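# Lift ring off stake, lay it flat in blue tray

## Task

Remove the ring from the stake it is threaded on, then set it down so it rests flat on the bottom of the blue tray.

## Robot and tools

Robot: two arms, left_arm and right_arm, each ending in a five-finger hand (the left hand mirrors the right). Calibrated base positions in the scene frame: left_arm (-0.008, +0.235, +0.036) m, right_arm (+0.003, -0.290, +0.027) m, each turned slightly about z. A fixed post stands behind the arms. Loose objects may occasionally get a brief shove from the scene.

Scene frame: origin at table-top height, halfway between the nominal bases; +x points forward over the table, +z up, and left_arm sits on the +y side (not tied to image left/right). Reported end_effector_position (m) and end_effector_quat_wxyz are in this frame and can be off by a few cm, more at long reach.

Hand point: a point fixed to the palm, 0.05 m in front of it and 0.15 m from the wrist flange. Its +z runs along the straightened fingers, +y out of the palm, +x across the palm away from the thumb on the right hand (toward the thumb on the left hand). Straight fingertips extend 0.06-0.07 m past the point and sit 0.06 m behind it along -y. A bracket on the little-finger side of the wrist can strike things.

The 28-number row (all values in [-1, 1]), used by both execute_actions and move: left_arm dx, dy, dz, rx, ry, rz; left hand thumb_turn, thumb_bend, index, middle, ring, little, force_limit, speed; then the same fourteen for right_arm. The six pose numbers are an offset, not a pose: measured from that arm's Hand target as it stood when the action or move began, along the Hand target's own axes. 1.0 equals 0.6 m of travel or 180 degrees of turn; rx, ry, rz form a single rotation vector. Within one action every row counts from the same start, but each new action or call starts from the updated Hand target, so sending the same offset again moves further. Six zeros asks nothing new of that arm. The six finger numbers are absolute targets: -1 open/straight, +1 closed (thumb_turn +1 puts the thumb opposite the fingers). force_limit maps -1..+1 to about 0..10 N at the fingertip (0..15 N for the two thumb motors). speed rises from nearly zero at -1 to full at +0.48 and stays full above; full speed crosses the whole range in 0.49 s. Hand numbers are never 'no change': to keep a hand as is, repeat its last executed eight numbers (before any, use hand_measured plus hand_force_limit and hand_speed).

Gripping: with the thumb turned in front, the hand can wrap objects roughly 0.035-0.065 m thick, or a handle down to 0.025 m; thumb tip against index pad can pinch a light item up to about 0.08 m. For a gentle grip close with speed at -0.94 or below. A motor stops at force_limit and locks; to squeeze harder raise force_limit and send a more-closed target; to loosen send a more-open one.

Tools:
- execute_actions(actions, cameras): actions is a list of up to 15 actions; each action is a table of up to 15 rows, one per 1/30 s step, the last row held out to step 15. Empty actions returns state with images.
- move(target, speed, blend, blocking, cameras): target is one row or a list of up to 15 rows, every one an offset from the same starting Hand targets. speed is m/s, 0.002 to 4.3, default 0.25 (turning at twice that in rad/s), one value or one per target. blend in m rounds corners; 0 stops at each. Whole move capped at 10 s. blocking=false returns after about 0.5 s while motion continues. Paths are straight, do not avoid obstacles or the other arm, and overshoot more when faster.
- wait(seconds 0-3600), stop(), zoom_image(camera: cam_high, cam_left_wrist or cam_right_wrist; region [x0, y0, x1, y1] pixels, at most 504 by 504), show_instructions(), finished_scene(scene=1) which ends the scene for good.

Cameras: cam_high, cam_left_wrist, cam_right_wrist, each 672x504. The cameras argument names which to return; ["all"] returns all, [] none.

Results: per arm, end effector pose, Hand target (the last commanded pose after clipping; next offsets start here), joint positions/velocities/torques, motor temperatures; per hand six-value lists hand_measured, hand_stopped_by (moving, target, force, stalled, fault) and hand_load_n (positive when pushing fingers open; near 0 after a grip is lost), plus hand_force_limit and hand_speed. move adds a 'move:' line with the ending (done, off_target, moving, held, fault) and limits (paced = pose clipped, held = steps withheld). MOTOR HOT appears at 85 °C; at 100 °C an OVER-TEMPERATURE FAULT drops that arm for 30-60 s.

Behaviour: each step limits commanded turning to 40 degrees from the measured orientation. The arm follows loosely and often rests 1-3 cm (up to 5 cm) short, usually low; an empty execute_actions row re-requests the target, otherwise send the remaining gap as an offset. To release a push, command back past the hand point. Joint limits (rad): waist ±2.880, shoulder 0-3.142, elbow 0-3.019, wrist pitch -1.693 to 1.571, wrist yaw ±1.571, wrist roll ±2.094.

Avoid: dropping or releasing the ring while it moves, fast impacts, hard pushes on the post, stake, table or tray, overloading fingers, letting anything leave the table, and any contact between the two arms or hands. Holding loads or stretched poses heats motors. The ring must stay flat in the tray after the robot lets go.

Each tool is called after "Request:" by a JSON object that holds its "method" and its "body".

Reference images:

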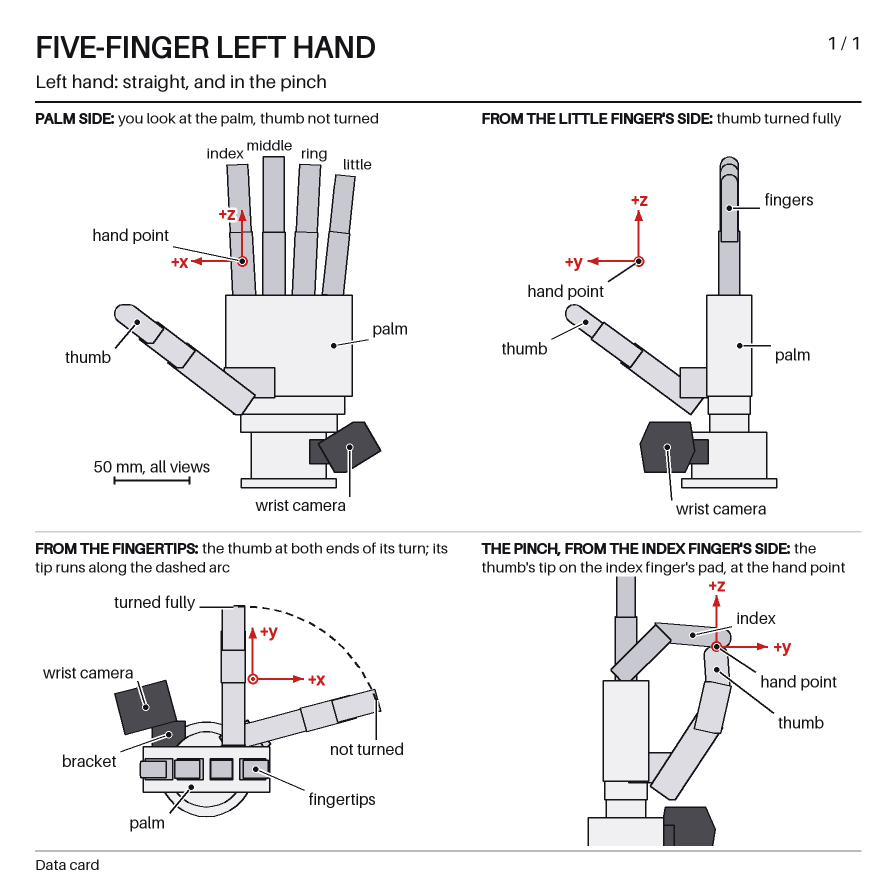

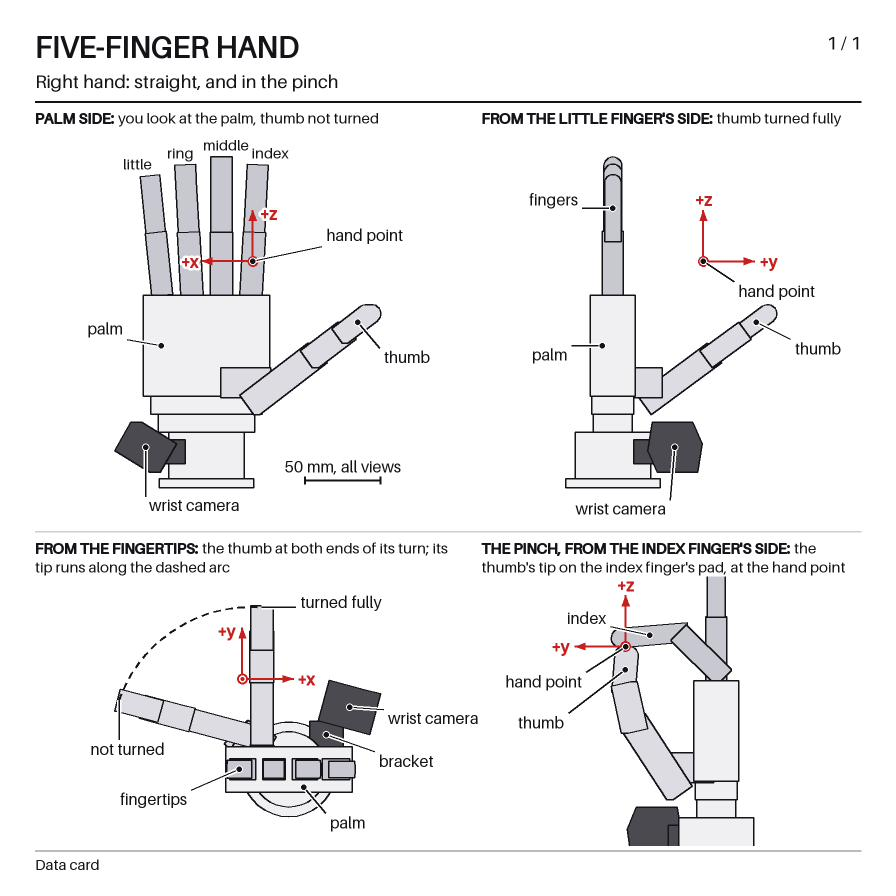

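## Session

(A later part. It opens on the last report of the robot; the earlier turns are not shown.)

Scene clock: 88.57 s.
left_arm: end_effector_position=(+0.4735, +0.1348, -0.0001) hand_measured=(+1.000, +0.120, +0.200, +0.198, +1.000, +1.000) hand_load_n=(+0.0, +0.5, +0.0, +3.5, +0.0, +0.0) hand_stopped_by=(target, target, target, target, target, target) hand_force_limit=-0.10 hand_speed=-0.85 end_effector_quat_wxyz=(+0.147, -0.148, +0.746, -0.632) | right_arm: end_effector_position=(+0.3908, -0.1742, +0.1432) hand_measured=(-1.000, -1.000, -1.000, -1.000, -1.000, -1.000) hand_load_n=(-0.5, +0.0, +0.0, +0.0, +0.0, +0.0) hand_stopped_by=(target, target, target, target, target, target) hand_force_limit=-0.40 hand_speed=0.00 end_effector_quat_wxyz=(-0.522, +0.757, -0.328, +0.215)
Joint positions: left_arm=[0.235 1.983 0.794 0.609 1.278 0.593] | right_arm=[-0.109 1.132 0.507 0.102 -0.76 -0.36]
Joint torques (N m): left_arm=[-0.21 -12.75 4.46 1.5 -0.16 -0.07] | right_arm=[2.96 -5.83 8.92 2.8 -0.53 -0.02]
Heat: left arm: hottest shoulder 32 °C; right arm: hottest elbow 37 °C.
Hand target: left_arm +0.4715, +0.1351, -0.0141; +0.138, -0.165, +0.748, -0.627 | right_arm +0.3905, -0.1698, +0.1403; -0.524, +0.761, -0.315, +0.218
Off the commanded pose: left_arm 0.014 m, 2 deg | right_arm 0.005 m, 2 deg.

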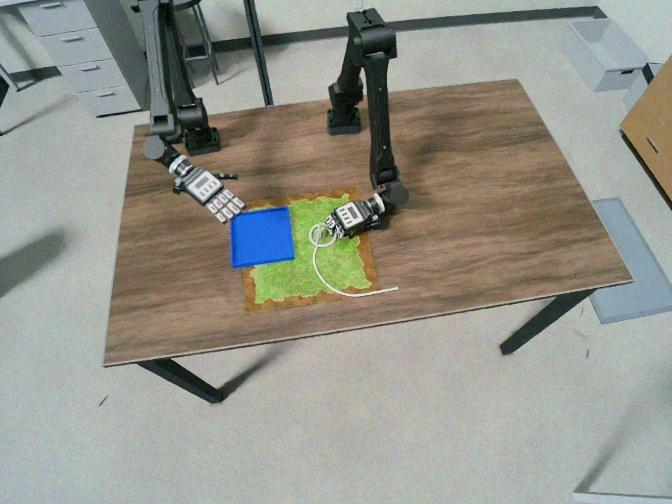

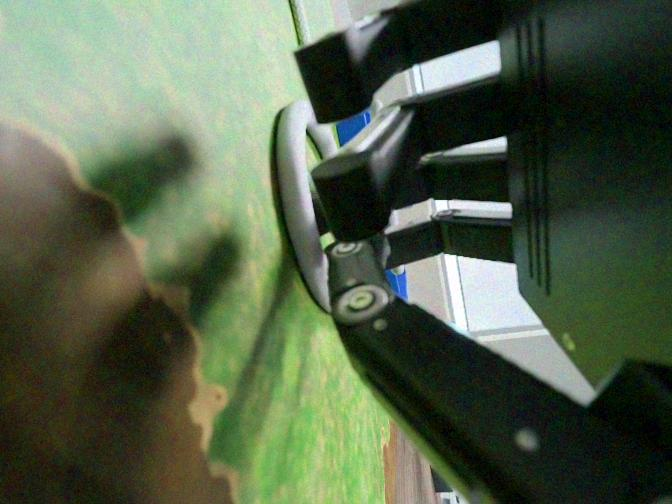

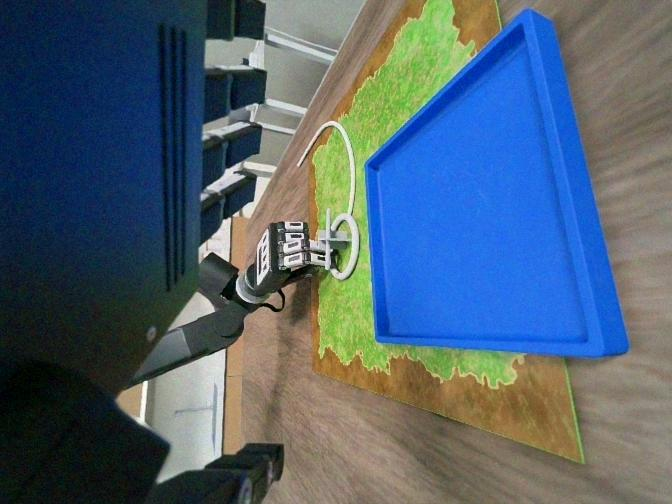

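Request:
{"method": "execute_actions", "body": {"actions": [[[0,0,0,0,0,0,1,-0.2,0.05,0.05,1,1,-0.1,-0.5,0,0,0,0,0,0,-1,-1,-1,-1,-1,-1,-0.4,0]],[[0,0.0057,0.0010,0,0,0,1,-0.2,0.05,0.05,1,1,-0.1,-0.5,0,0,0,0,0,0,-1,-1,-1,-1,-1,-1,-0.4,0]]], "cameras": ["all"]}}

Request:
{"method": "zoom_image", "body": {"camera": "cam_high", "region": [290, 190, 360, 260]}}

Request:
{"method": "zoom_image", "body": {"camera": "cam_left_wrist", "region": [200, 80, 440, 320]}}

Scene clock: 91.83 s.
left_arm: end_effector_position=(+0.4745, +0.1354, +0.0037) hand_measured=(+1.000, -0.196, +0.050, +0.050, +1.000, +1.000) hand_load_n=(-0.5, -7.0, +0.0, +0.0, +0.0, +0.0) hand_stopped_by=(target, target, target, target, target, target) hand_force_limit=-0.10 hand_speed=-0.50 end_effector_quat_wxyz=(+0.148, -0.148, +0.745, -0.633) | right_arm: end_effector_position=(+0.3908, -0.1742, +0.1432) hand_measured=(-1.000, -1.000, -1.000, -1.000, -1.000, -1.000) hand_load_n=(-0.5, +0.0, -0.5, +0.0, -0.5, +0.0) hand_stopped_by=(target, target, target, target, target, target) hand_force_limit=-0.40 hand_speed=0.00 end_effector_quat_wxyz=(-0.522, +0.757, -0.328, +0.215)
Joint positions: left_arm=[0.236 1.976 0.794 0.612 1.281 0.585] | right_arm=[-0.109 1.132 0.507 0.102 -0.76 -0.36]
Joint torques (N m): left_arm=[-0.38 -11.69 4.51 1.72 -0.31 0.02] | right_arm=[3.72 -6.18 8.7 2.59 -0.53 -0.04]
Heat: left arm: hottest shoulder 32 °C; right arm: hottest elbow 37 °C.
Hand target: left_arm +0.4715, +0.1352, -0.0176; +0.138, -0.166, +0.748, -0.627 | right_arm +0.3905, -0.1698, +0.1403; -0.524, +0.761, -0.315, +0.218
Off the commanded pose: left_arm 0.022 m, 2 deg | right_arm 0.005 m, 2 deg.

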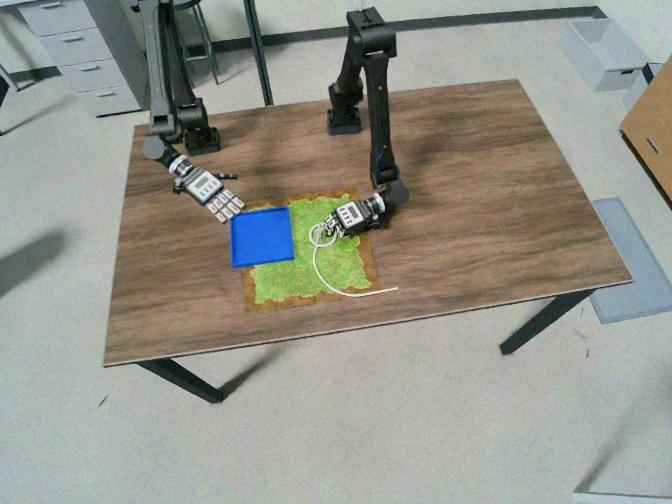

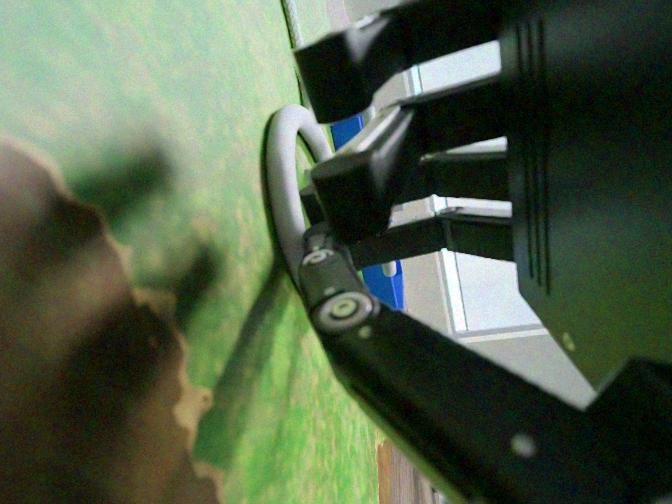

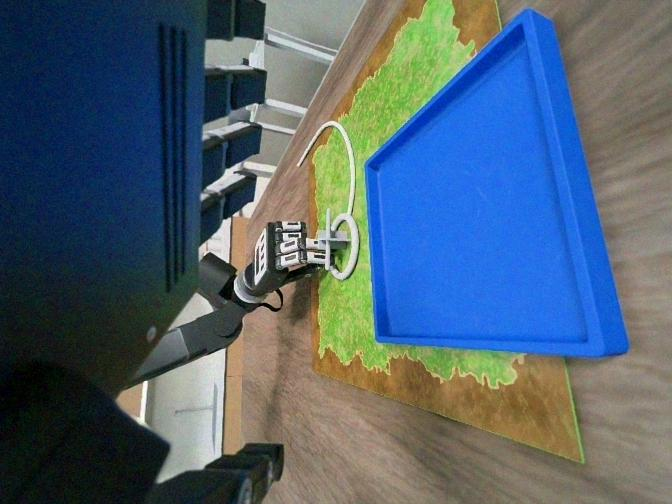

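Scaled by 7.200 from the camera's image (finer frame: 960x720).

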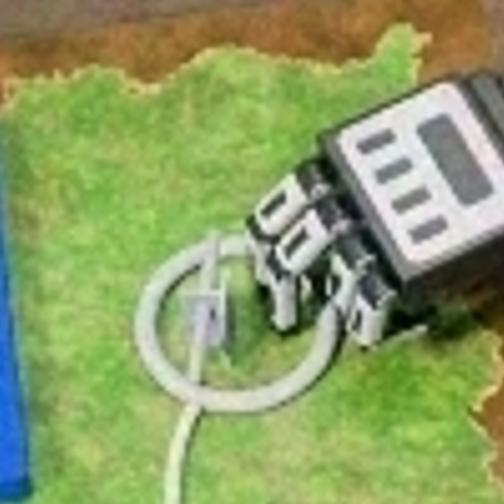

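Scaled by 2.100 from the camera's image (finer frame: 960x720).

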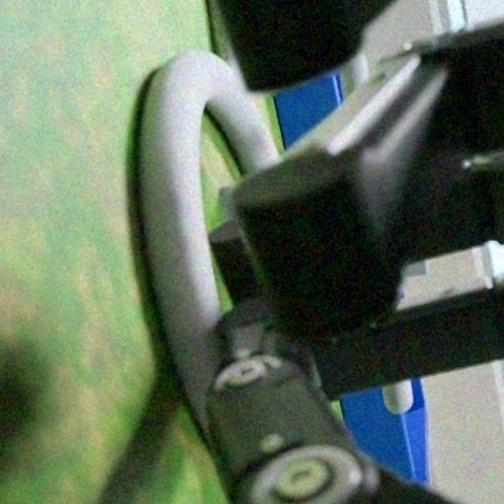

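Request:
{"method": "move", "body": {"target": [[0,-0.0387,-0.0068,0,0,0,1,-0.25,-0.05,-0.05,1,1,-0.1,-0.5,0,0,0,0,0,0,-1,-1,-1,-1,-1,-1,-0.4,0],[0.0043,-0.0362,-0.0215,0,0,0,1,-0.25,-0.05,-0.05,1,1,-0.1,-0.5,0,0,0,0,0,0,-1,-1,-1,-1,-1,-1,-0.4,0]], "speed": 0.05, "cameras": ["all"]}}

Request:
{"method": "zoom_image", "body": {"camera": "cam_high", "region": [290, 190, 360, 260]}}

Request:
{"method": "zoom_image", "body": {"camera": "cam_left_wrist", "region": [200, 80, 440, 320]}}

Scene clock: 95.83 s.
left_arm: end_effector_position=(+0.4689, +0.1375, +0.0069) hand_measured=(+1.000, -0.248, -0.050, -0.050, +1.000, +1.000) hand_load_n=(+0.0, +0.0, -0.5, -0.5, +0.0, +0.0) hand_stopped_by=(target, target, target, target, target, target) hand_force_limit=-0.10 hand_speed=-0.50 end_effector_quat_wxyz=(+0.137, -0.162, +0.748, -0.629) | right_arm: end_effector_position=(+0.3908, -0.1742, +0.1432) hand_measured=(-1.000, -1.000, -1.000, -1.000, -1.000, -1.000) hand_load_n=(+0.0, +0.0, -0.5, +0.0, +0.0, +0.0) hand_stopped_by=(target, target, target, target, target, target) hand_force_limit=-0.40 hand_speed=0.00 end_effector_quat_wxyz=(-0.522, +0.757, -0.328, +0.215)
Joint positions: left_arm=[0.241 1.949 0.789 0.535 1.274 0.605] | right_arm=[-0.109 1.132 0.507 0.102 -0.76 -0.36]
Joint torques (N m): left_arm=[0.62 -15.44 3.75 1.1 0.75 0.11] | right_arm=[1.9 -5.95 8.53 2.85 -0.57 -0.06]
Heat: left arm: hottest shoulder 32 °C; right arm: hottest elbow 37 °C.
Hand target: left_arm +0.4653, +0.1421, +0.0061; +0.138, -0.165, +0.748, -0.627 | right_arm +0.3905, -0.1698, +0.1403; -0.524, +0.761, -0.315, +0.218
Off the commanded pose: left_arm 0.006 m, 0 deg | right_arm 0.005 m, 2 deg.
move: done

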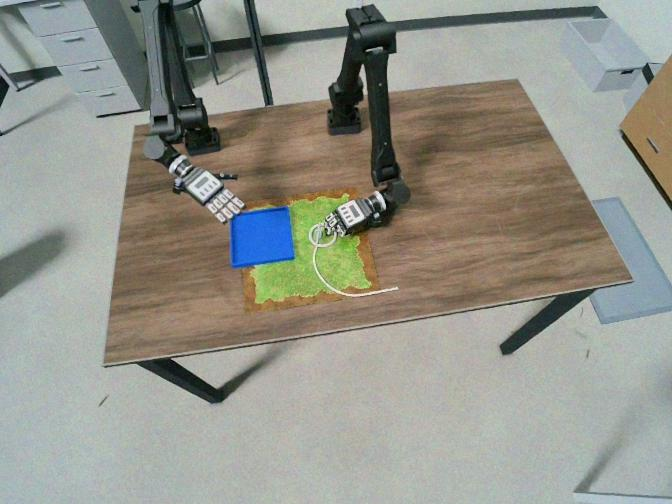

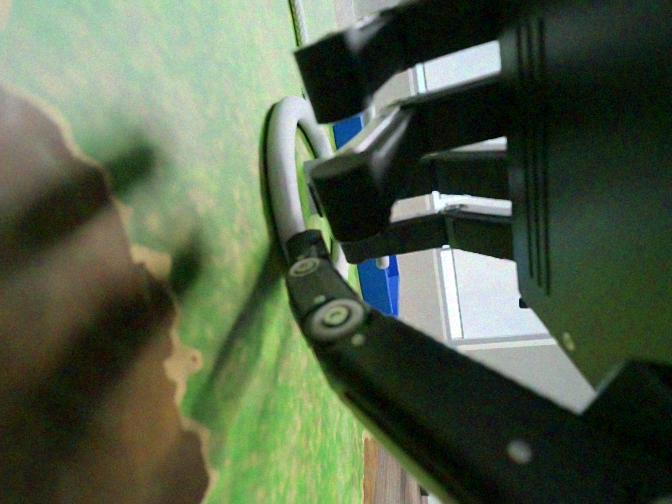

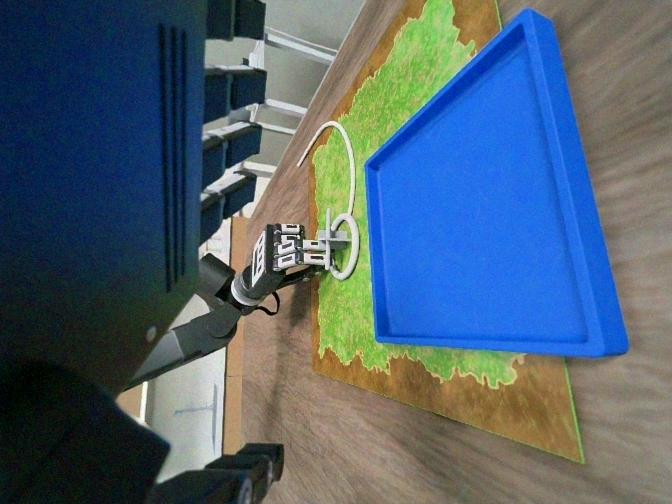

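Scaled by 7.200 from the camera's image (finer frame: 960x720).

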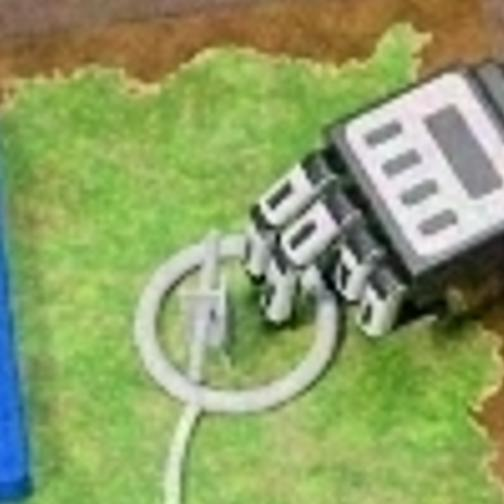

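Scaled by 2.100 from the camera's image (finer frame: 960x720).

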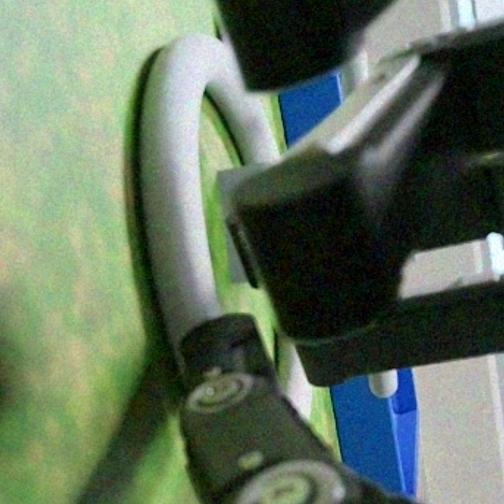

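Request:
{"method": "move", "body": {"target": [-0.0025,-0.0003,-0.0176,0,0,0,1,-0.25,-0.05,-0.05,1,1,-0.1,-0.5,0,0,0,0,0,0,-1,-1,-1,-1,-1,-1,-0.4,0], "speed": 0.05, "cameras": ["all"]}}

Scene clock: 99.10 s.
left_arm: end_effector_position=(+0.4647, +0.1488, +0.0079) hand_measured=(+1.000, -0.248, -0.050, -0.050, +1.000, +1.000) hand_load_n=(+0.0, -0.5, +0.0, +0.0, +0.0, +0.0) hand_stopped_by=(target, target, target, target, target, target) hand_force_limit=-0.10 hand_speed=-0.50 end_effector_quat_wxyz=(+0.137, -0.164, +0.748, -0.628) | right_arm: end_effector_position=(+0.3908, -0.1742, +0.1432) hand_measured=(-1.000, -1.000, -1.000, -1.000, -1.000, -1.000) hand_load_n=(+0.0, +0.0, +0.0, +0.0, +0.0, +0.0) hand_stopped_by=(target, target, target, target, target, target) hand_force_limit=-0.40 hand_speed=0.00 end_effector_quat_wxyz=(-0.522, +0.757, -0.328, +0.215)
Joint positions: left_arm=[0.268 1.937 0.789 0.468 1.292 0.658] | right_arm=[-0.109 1.132 0.507 0.102 -0.76 -0.36]
Joint torques (N m): left_arm=[0.38 -15.33 4.07 1.07 0.81 0.13] | right_arm=[2.78 -6.07 8.75 2.92 -0.59 -0.03]
Heat: left arm: hottest shoulder 32 °C; right arm: hottest elbow 37 °C.
Hand target: left_arm +0.4623, +0.1521, +0.0080; +0.138, -0.166, +0.748, -0.627 | right_arm +0.3905, -0.1698, +0.1403; -0.524, +0.761, -0.315, +0.218
Off the commanded pose: left_arm 0.004 m, 0 deg | right_arm 0.005 m, 2 deg.
move: done

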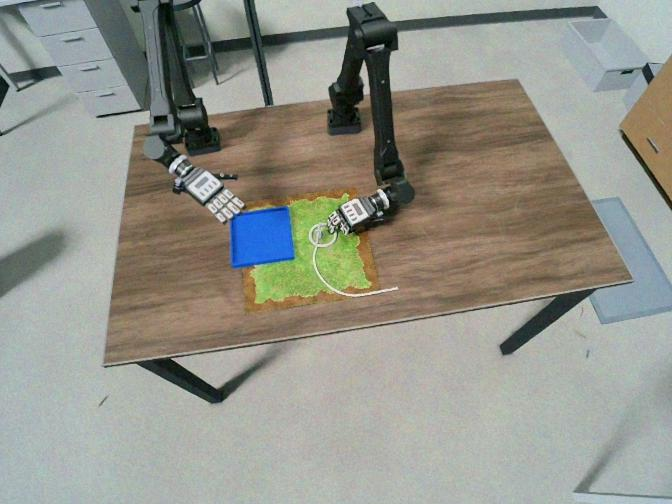

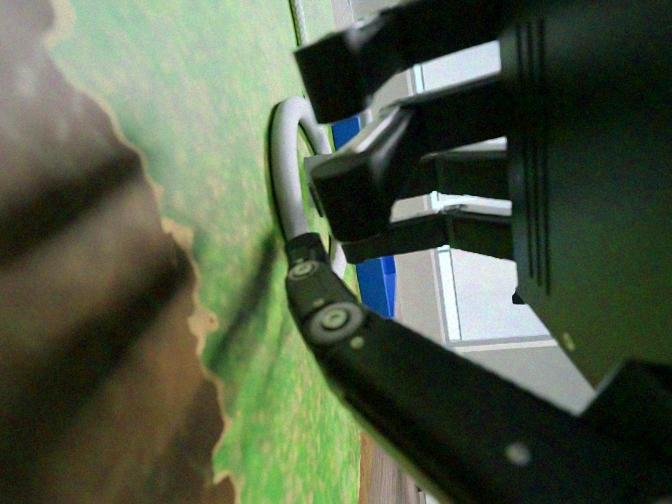

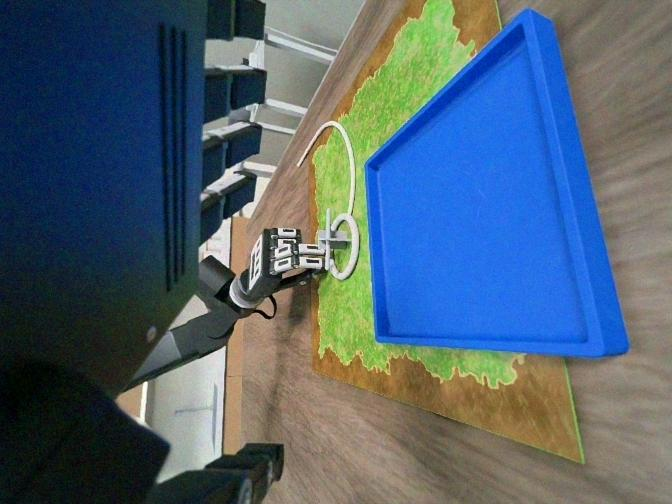

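Request:
{"method": "zoom_image", "body": {"camera": "cam_left_wrist", "region": [200, 80, 440, 320]}}

Request:
{"method": "zoom_image", "body": {"camera": "cam_high", "region": [290, 190, 360, 260]}}

Request:
{"method": "zoom_image", "body": {"camera": "cam_right_wrist", "region": [240, 180, 390, 300]}}

Scaled by 2.100 from the camera's image (finer frame: 960x720).

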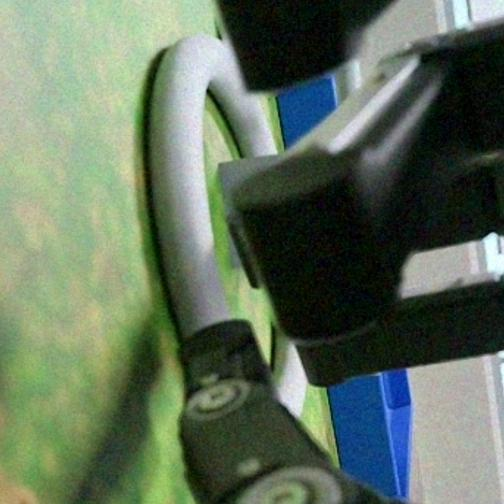

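Scaled by 7.200 from the camera's image (finer frame: 960x720).

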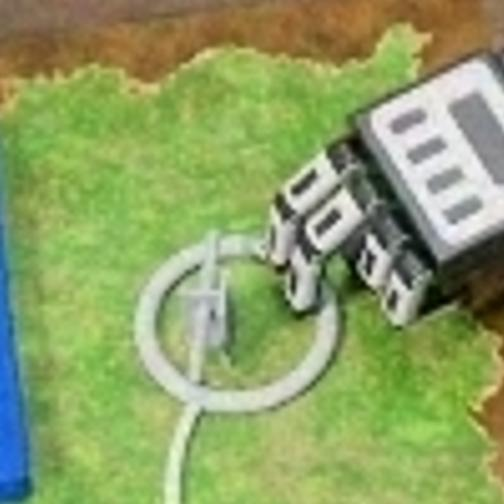

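Scaled by 3.360 from the camera's image (finer frame: 960x720).

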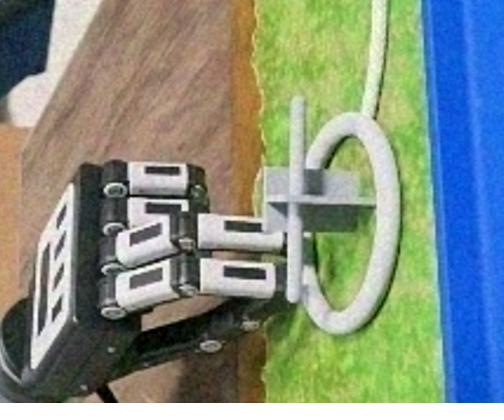

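Request:
{"method": "zoom_image", "body": {"camera": "cam_high", "region": [308, 210, 348, 250]}}

Request:
{"method": "zoom_image", "body": {"camera": "cam_right_wrist", "region": [290, 200, 360, 290]}}

Scaled by 12.600 from the camera's image (finer frame: 960x720).

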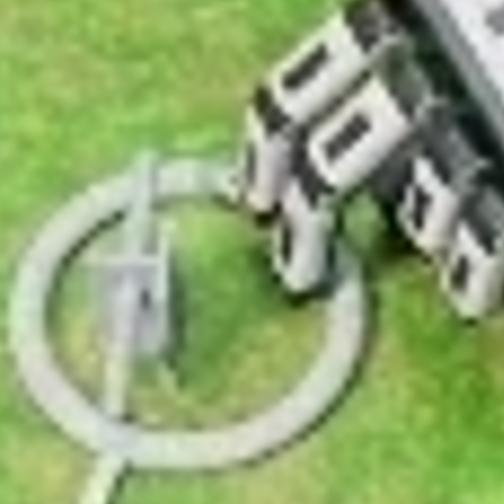

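Scaled by 5.600 from the camera's image (finer frame: 960x720).

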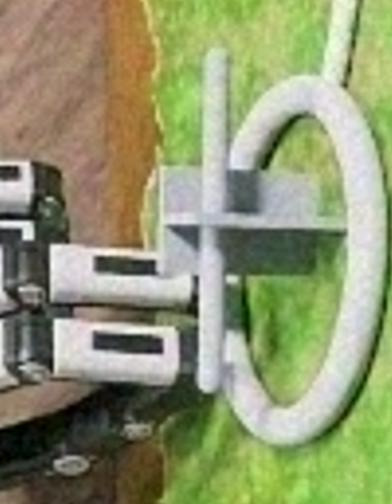

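Request:
{"method": "move", "body": {"target": [0.0004,0.0105,0.0075,0,0,0,1,-0.25,-0.05,-0.05,1,1,-0.1,-0.5,0,0,0,0,0,0,-1,-1,-1,-1,-1,-1,-0.4,0], "speed": 0.04, "cameras": ["cam_high","cam_left_wrist","cam_right_wrist"]}}

Request:
{"method": "zoom_image", "body": {"camera": "cam_left_wrist", "region": [200, 80, 440, 320]}}

Request:
{"method": "zoom_image", "body": {"camera": "cam_high", "region": [308, 210, 348, 250]}}

Request:
{"method": "zoom_image", "body": {"camera": "cam_right_wrist", "region": [290, 200, 360, 290]}}

Scene clock: 103.87 s.
left_arm: end_effector_position=(+0.4666, +0.1493, +0.0086) hand_measured=(+1.000, -0.248, -0.050, -0.050, +1.000, +1.000) hand_load_n=(+0.0, +0.0, +0.0, +0.0, +0.0, +0.0) hand_stopped_by=(target, target, target, target, target, target) hand_force_limit=-0.10 hand_speed=-0.50 end_effector_quat_wxyz=(+0.142, -0.161, +0.748, -0.628) | right_arm: end_effector_position=(+0.3908, -0.1742, +0.1432) hand_measured=(-1.000, -1.000, -1.000, -1.000, -1.000, -1.000) hand_load_n=(-0.5, +0.0, +0.0, +0.0, +0.0, +0.0) hand_stopped_by=(target, target, target, target, target, target) hand_force_limit=-0.40 hand_speed=0.00 end_effector_quat_wxyz=(-0.522, +0.757, -0.328, +0.215)
Joint positions: left_arm=[0.268 1.937 0.789 0.481 1.291 0.658] | right_arm=[-0.109 1.132 0.507 0.102 -0.76 -0.36]
Joint torques (N m): left_arm=[0.03 -13.68 4.15 2.06 0.62 0.02] | right_arm=[2.9 -5.36 8.8 2.58 -0.54 -0.02]
Heat: left arm: hottest shoulder 32 °C; right arm: hottest elbow 37 °C.
Hand target: left_arm +0.4634, +0.1490, +0.0010; +0.138, -0.166, +0.748, -0.627 | right_arm +0.3905, -0.1698, +0.1403; -0.524, +0.761, -0.315, +0.218
Off the commanded pose: left_arm 0.008 m, 1 deg | right_arm 0.005 m, 2 deg.
move: done

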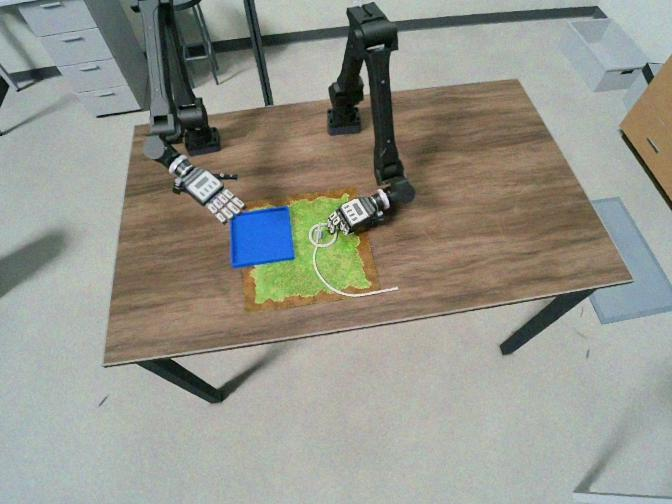

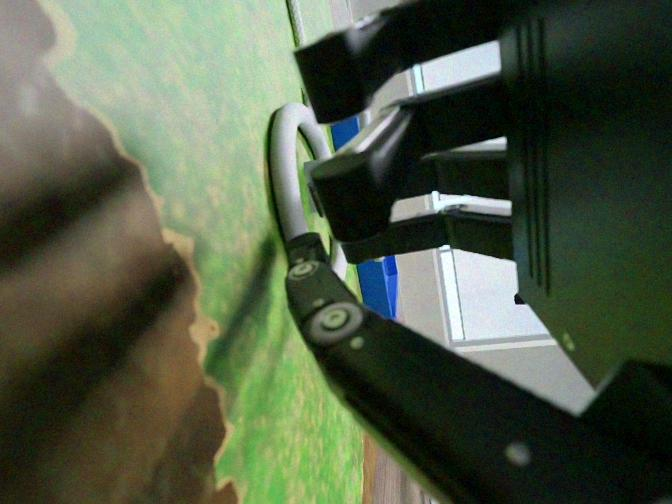

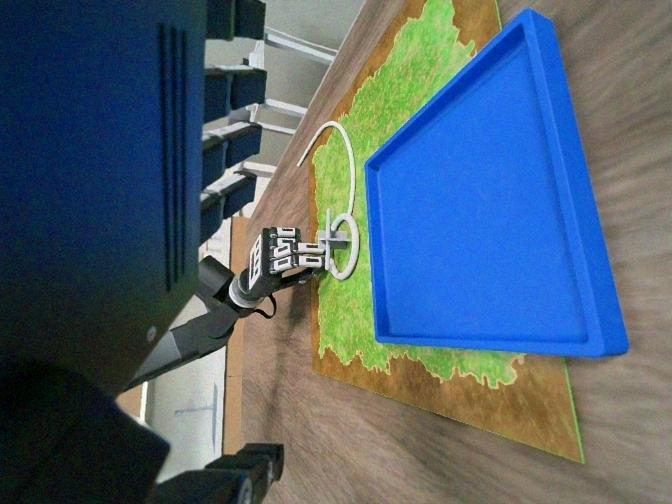

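Scaled by 2.100 from the camera's image (finer frame: 960x720).

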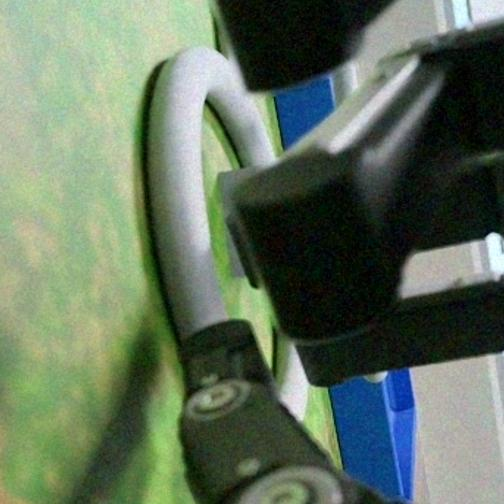

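Scaled by 12.600 from the camera's image (finer frame: 960x720).

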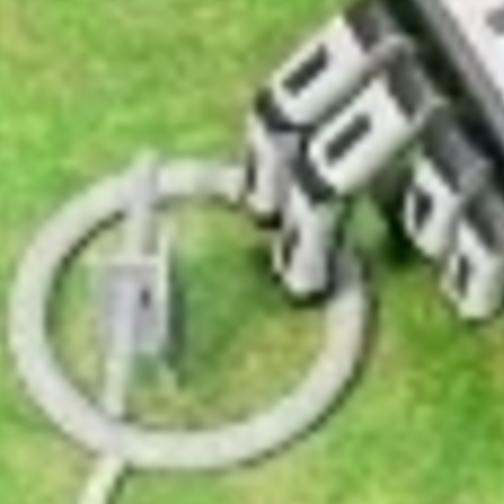

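Scaled by 5.600 from the camera's image (finer frame: 960x720).

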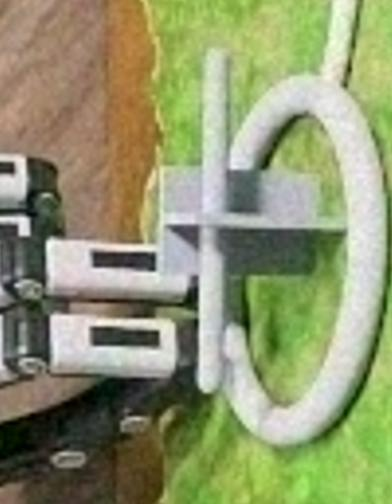

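Request:
{"method": "move", "body": {"target": [0.0023,0.0063,0.0028,0,0,0,1,-0.25,-0.05,-0.05,1,1,-0.1,-0.5,0,0,0,0,0,0,-1,-1,-1,-1,-1,-1,-0.4,0], "speed": 0.03}}

Scene clock: 105.00 s.
left_arm: end_effector_position=(+0.4695, +0.1501, +0.0097) hand_measured=(+1.000, -0.248, -0.050, -0.050, +1.000, +1.000) hand_load_n=(+0.0, +0.0, +0.0, +0.0, +0.0, +0.0) hand_stopped_by=(target, target, target, target, target, target) hand_force_limit=-0.10 hand_speed=-0.50 end_effector_quat_wxyz=(+0.150, -0.155, +0.748, -0.627) | right_arm: end_effector_position=(+0.3908, -0.1742, +0.1432) hand_measured=(-1.000, -1.000, -1.000, -1.000, -1.000, -1.000) hand_load_n=(+0.0, +0.0, +0.0, +0.0, +0.0, +0.0) hand_stopped_by=(target, target, target, target, target, target) hand_force_limit=-0.40 hand_speed=0.00 end_effector_quat_wxyz=(-0.522, +0.757, -0.328, +0.215)
Joint positions: left_arm=[0.268 1.937 0.789 0.5 1.288 0.658] | right_arm=[-0.109 1.132 0.507 0.102 -0.76 -0.36]
Joint torques (N m): left_arm=[-0.38 -12.86 3.96 2.02 0.6 -0.05] | right_arm=[2.02 -6.18 8.87 2.62 -0.57 -0.06]
Heat: left arm: hottest shoulder 32 °C; right arm: hottest elbow 37 °C.
Hand target: left_arm +0.4626, +0.1475, -0.0030; +0.138, -0.166, +0.748, -0.627 | right_arm +0.3905, -0.1698, +0.1403; -0.524, +0.761, -0.315, +0.218
Off the commanded pose: left_arm 0.015 m, 2 deg | right_arm 0.005 m, 2 deg.
move: off_target (left_arm)

Request:
{"method": "move", "body": {"target": [0.0002,0.0095,0.0017,0,0,0,1,-0.25,-0.05,-0.05,1,1,-0.1,-0.5,0,0,0,0,0,0,-1,-1,-1,-1,-1,-1,-0.4,0], "speed": 0.03}}

Scene clock: 106.23 s.
left_arm: end_effector_position=(+0.4689, +0.1500, +0.0029) hand_measured=(+1.000, -0.248, -0.050, -0.050, +1.000, +1.000) hand_load_n=(+0.0, +0.0, +0.0, +0.0, +0.0, +0.0) hand_stopped_by=(target, target, target, target, target, target) hand_force_limit=-0.10 hand_speed=-0.50 end_effector_quat_wxyz=(+0.149, -0.156, +0.748, -0.627) | right_arm: end_effector_position=(+0.3908, -0.1742, +0.1432) hand_measured=(-1.000, -1.000, -1.000, -1.000, -1.000, -1.000) hand_load_n=(+0.0, +0.0, +0.0, +0.0, +0.0, +0.0) hand_stopped_by=(target, target, target, target, target, target) hand_force_limit=-0.40 hand_speed=0.00 end_effector_quat_wxyz=(-0.522, +0.757, -0.328, +0.215)
Joint positions: left_arm=[0.268 1.955 0.789 0.517 1.288 0.658] | right_arm=[-0.109 1.132 0.507 0.102 -0.76 -0.36]
Joint torques (N m): left_arm=[-0.32 -13.16 3.93 1.92 0.59 -0.05] | right_arm=[2.61 -5.36 8.64 2.74 -0.58 -0.04]
Heat: left arm: hottest shoulder 32 °C; right arm: hottest elbow 37 °C.
Hand target: left_arm +0.4625, +0.1475, -0.0088; +0.138, -0.166, +0.748, -0.627 | right_arm +0.3905, -0.1698, +0.1403; -0.524, +0.761, -0.315, +0.218
Off the commanded pose: left_arm 0.014 m, 2 deg | right_arm 0.005 m, 2 deg.
move: off_target (left_arm)

Request:
{"method": "execute_actions", "body": {"actions": []}}

Request:
{"method": "zoom_image", "body": {"camera": "cam_left_wrist", "region": [200, 80, 440, 320]}}

Request:
{"method": "zoom_image", "body": {"camera": "cam_high", "region": [308, 210, 348, 250]}}

Request:
{"method": "zoom_image", "body": {"camera": "cam_right_wrist", "region": [290, 200, 360, 290]}}

Scene clock: 106.77 s.
left_arm: end_effector_position=(+0.4689, +0.1500, +0.0029) hand_measured=(+1.000, -0.248, -0.050, -0.050, +1.000, +1.000) hand_load_n=(+0.0, +0.0, +0.0, +0.0, +0.5, +0.0) hand_stopped_by=(target, target, target, target, target, target) hand_force_limit=-0.10 hand_speed=-0.50 end_effector_quat_wxyz=(+0.149, -0.156, +0.748, -0.627) | right_arm: end_effector_position=(+0.3908, -0.1742, +0.1432) hand_measured=(-1.000, -1.000, -1.000, -1.000, -1.000, -1.000) hand_load_n=(-0.5, +0.0, +0.0, +0.0, +0.0, +0.0) hand_stopped_by=(target, target, target, target, target, target) hand_force_limit=-0.40 hand_speed=0.00 end_effector_quat_wxyz=(-0.522, +0.757, -0.328, +0.215)
Joint positions: left_arm=[0.268 1.955 0.789 0.517 1.288 0.658] | right_arm=[-0.109 1.132 0.507 0.102 -0.76 -0.36]
Joint velocities: within noise
Joint torques (N m): left_arm=[-0.32 -13.04 3.89 2.02 0.61 -0.07] | right_arm=[3.02 -5.95 8.72 2.88 -0.57 -0.11]
Motor temperatures (°C): left_arm=[28 32 30 28 31 27] | right_arm=[29 35 37 30 29 31]
Heat: left arm: hottest shoulder 32 °C; right arm: hottest elbow 37 °C.
Hand target: left_arm +0.4625, +0.1475, -0.0088; +0.138, -0.166, +0.748, -0.627 | right_arm +0.3905, -0.1698, +0.1403; -0.524, +0.761, -0.315, +0.218
Off the commanded pose: left_arm 0.014 m, 2 deg | right_arm 0.005 m, 2 deg.

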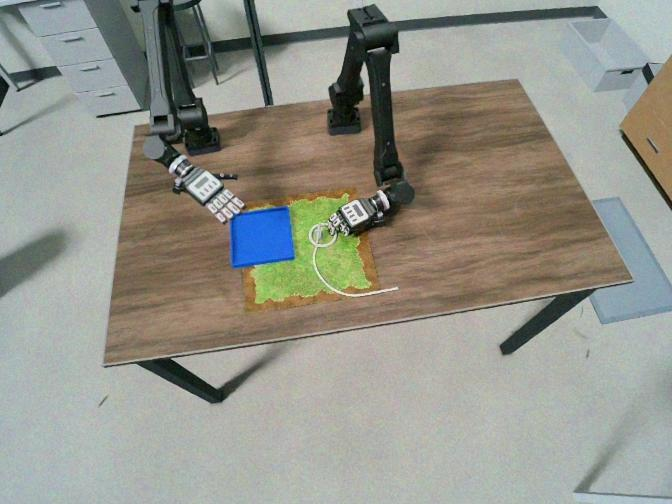

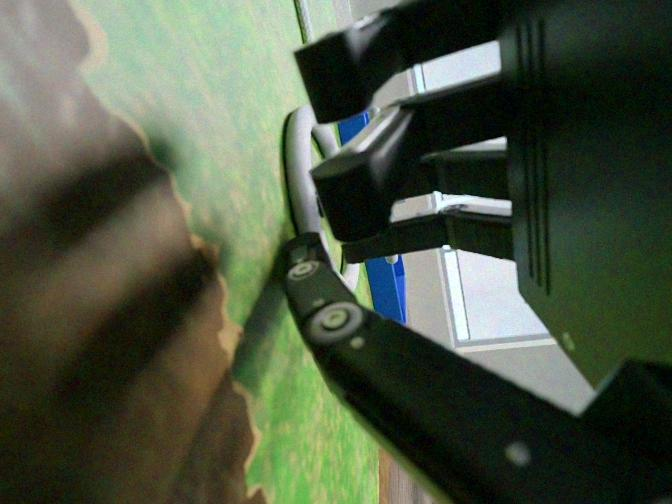

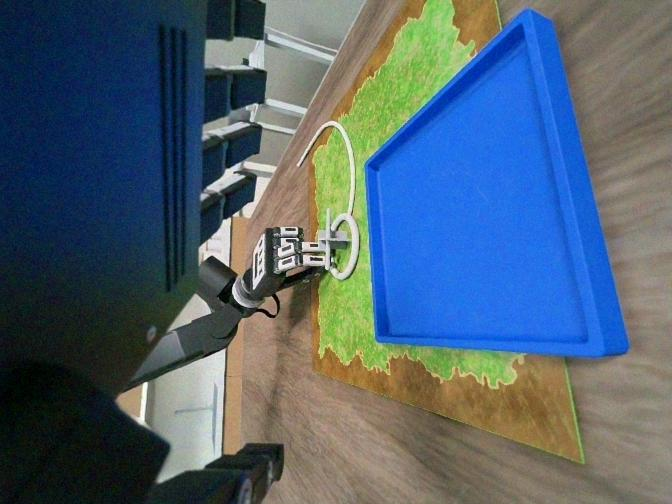

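Scaled by 2.100 from the camera's image (finer frame: 960x720).

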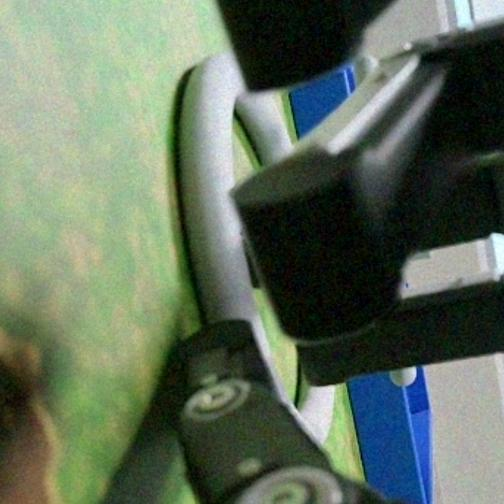

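Scaled by 12.600 from the camera's image (finer frame: 960x720).

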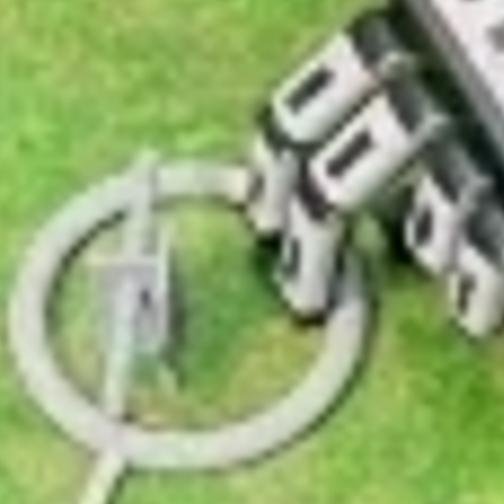

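Scaled by 5.600 from the camera's image (finer frame: 960x720).

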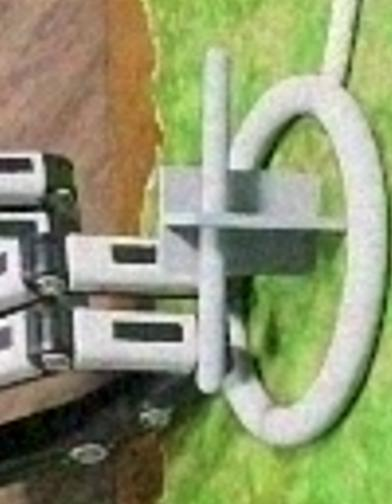

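Request:
{"method": "move", "body": {"target": [0.0059,0.0081,0.0023,0,0,0,1,-0.15,-0.05,-0.05,1,1,-0.1,-0.5,0,0,0,0,0,0,-1,-1,-1,-1,-1,-1,-0.4,0], "speed": 0.03, "cameras": ["cam_high","cam_left_wrist","cam_right_wrist"]}}

Request:
{"method": "zoom_image", "body": {"camera": "cam_left_wrist", "region": [200, 80, 440, 320]}}

Request:
{"method": "zoom_image", "body": {"camera": "cam_high", "region": [308, 210, 348, 250]}}

Request:
{"method": "zoom_image", "body": {"camera": "cam_right_wrist", "region": [290, 200, 360, 290]}}

Scene clock: 109.63 s.
left_arm: end_effector_position=(+0.4675, +0.1498, -0.0014) hand_measured=(+1.000, -0.150, -0.050, -0.050, +1.000, +1.000) hand_load_n=(+0.0, +0.0, +0.0, +0.0, +0.0, +0.0) hand_stopped_by=(target, target, target, target, target, target) hand_force_limit=-0.10 hand_speed=-0.50 end_effector_quat_wxyz=(+0.152, -0.154, +0.748, -0.627) | right_arm: end_effector_position=(+0.3908, -0.1742, +0.1432) hand_measured=(-1.000, -1.000, -1.000, -1.000, -1.000, -1.000) hand_load_n=(+0.0, +0.0, +0.0, -0.5, +0.0, +0.0) hand_stopped_by=(target, target, target, target, target, target) hand_force_limit=-0.40 hand_speed=0.00 end_effector_quat_wxyz=(-0.522, +0.757, -0.328, +0.215)
Joint positions: left_arm=[0.268 1.966 0.783 0.542 1.286 0.657] | right_arm=[-0.109 1.132 0.507 0.102 -0.76 -0.36]
Joint torques (N m): left_arm=[-0.85 -12.92 3.56 2.03 0.57 -0.11] | right_arm=[2.37 -6.12 8.64 2.85 -0.58 -0.06]
Heat: left arm: hottest shoulder 32 °C; right arm: hottest elbow 37 °C.
Hand target: left_arm +0.4596, +0.1455, -0.0137; +0.138, -0.165, +0.748, -0.627 | right_arm +0.3905, -0.1698, +0.1403; -0.524, +0.761, -0.315, +0.218
Off the commanded pose: left_arm 0.015 m, 2 deg | right_arm 0.005 m, 2 deg.
move: off_target (left_arm)

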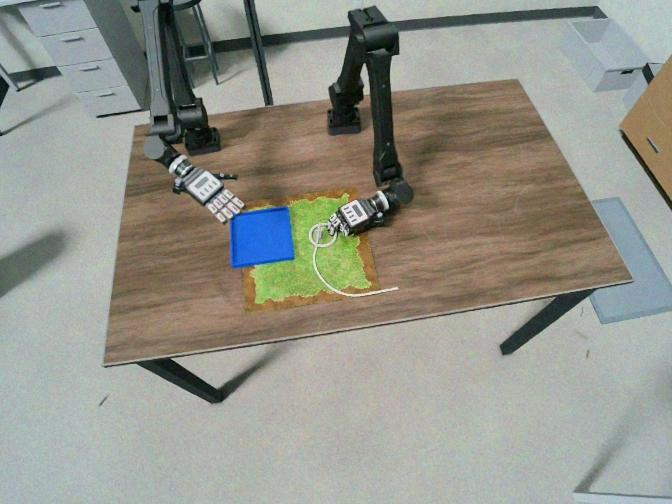

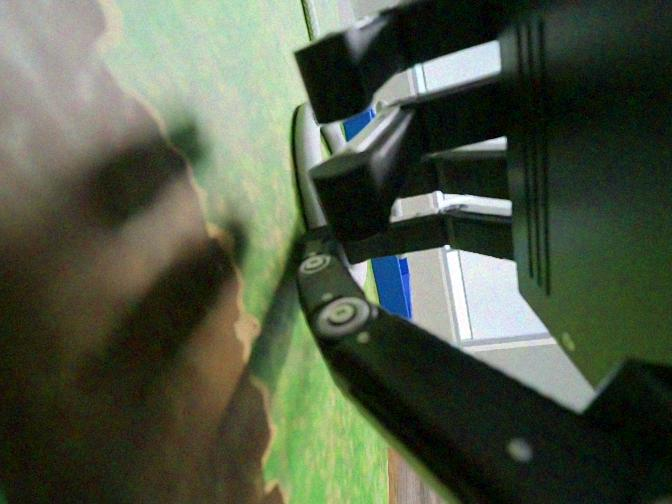

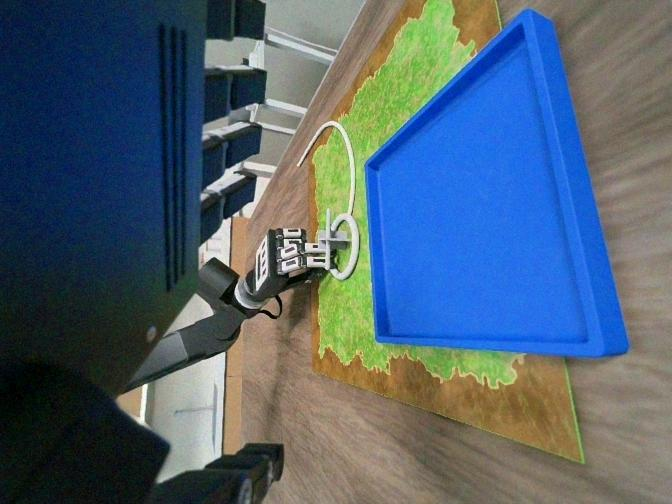

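Scaled by 2.100 from the camera's image (finer frame: 960x720).

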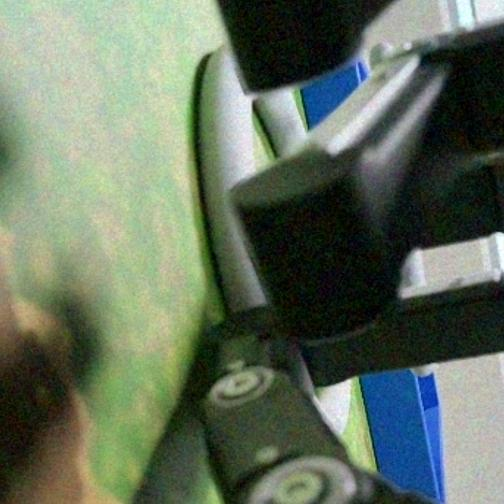

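Scaled by 12.600 from the camera's image (finer frame: 960x720).

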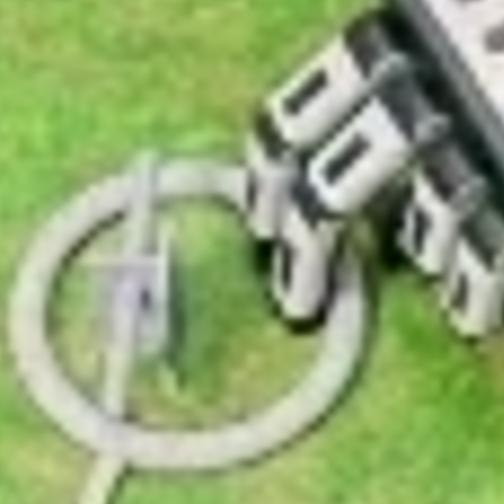

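Scaled by 5.600 from the camera's image (finer frame: 960x720).

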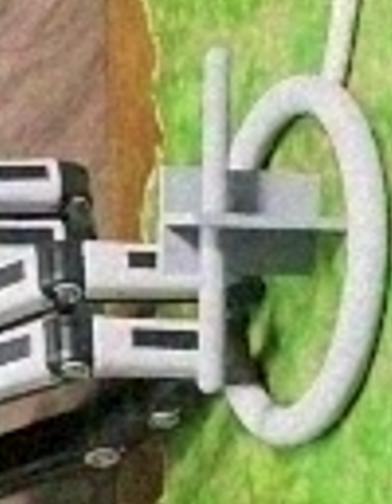

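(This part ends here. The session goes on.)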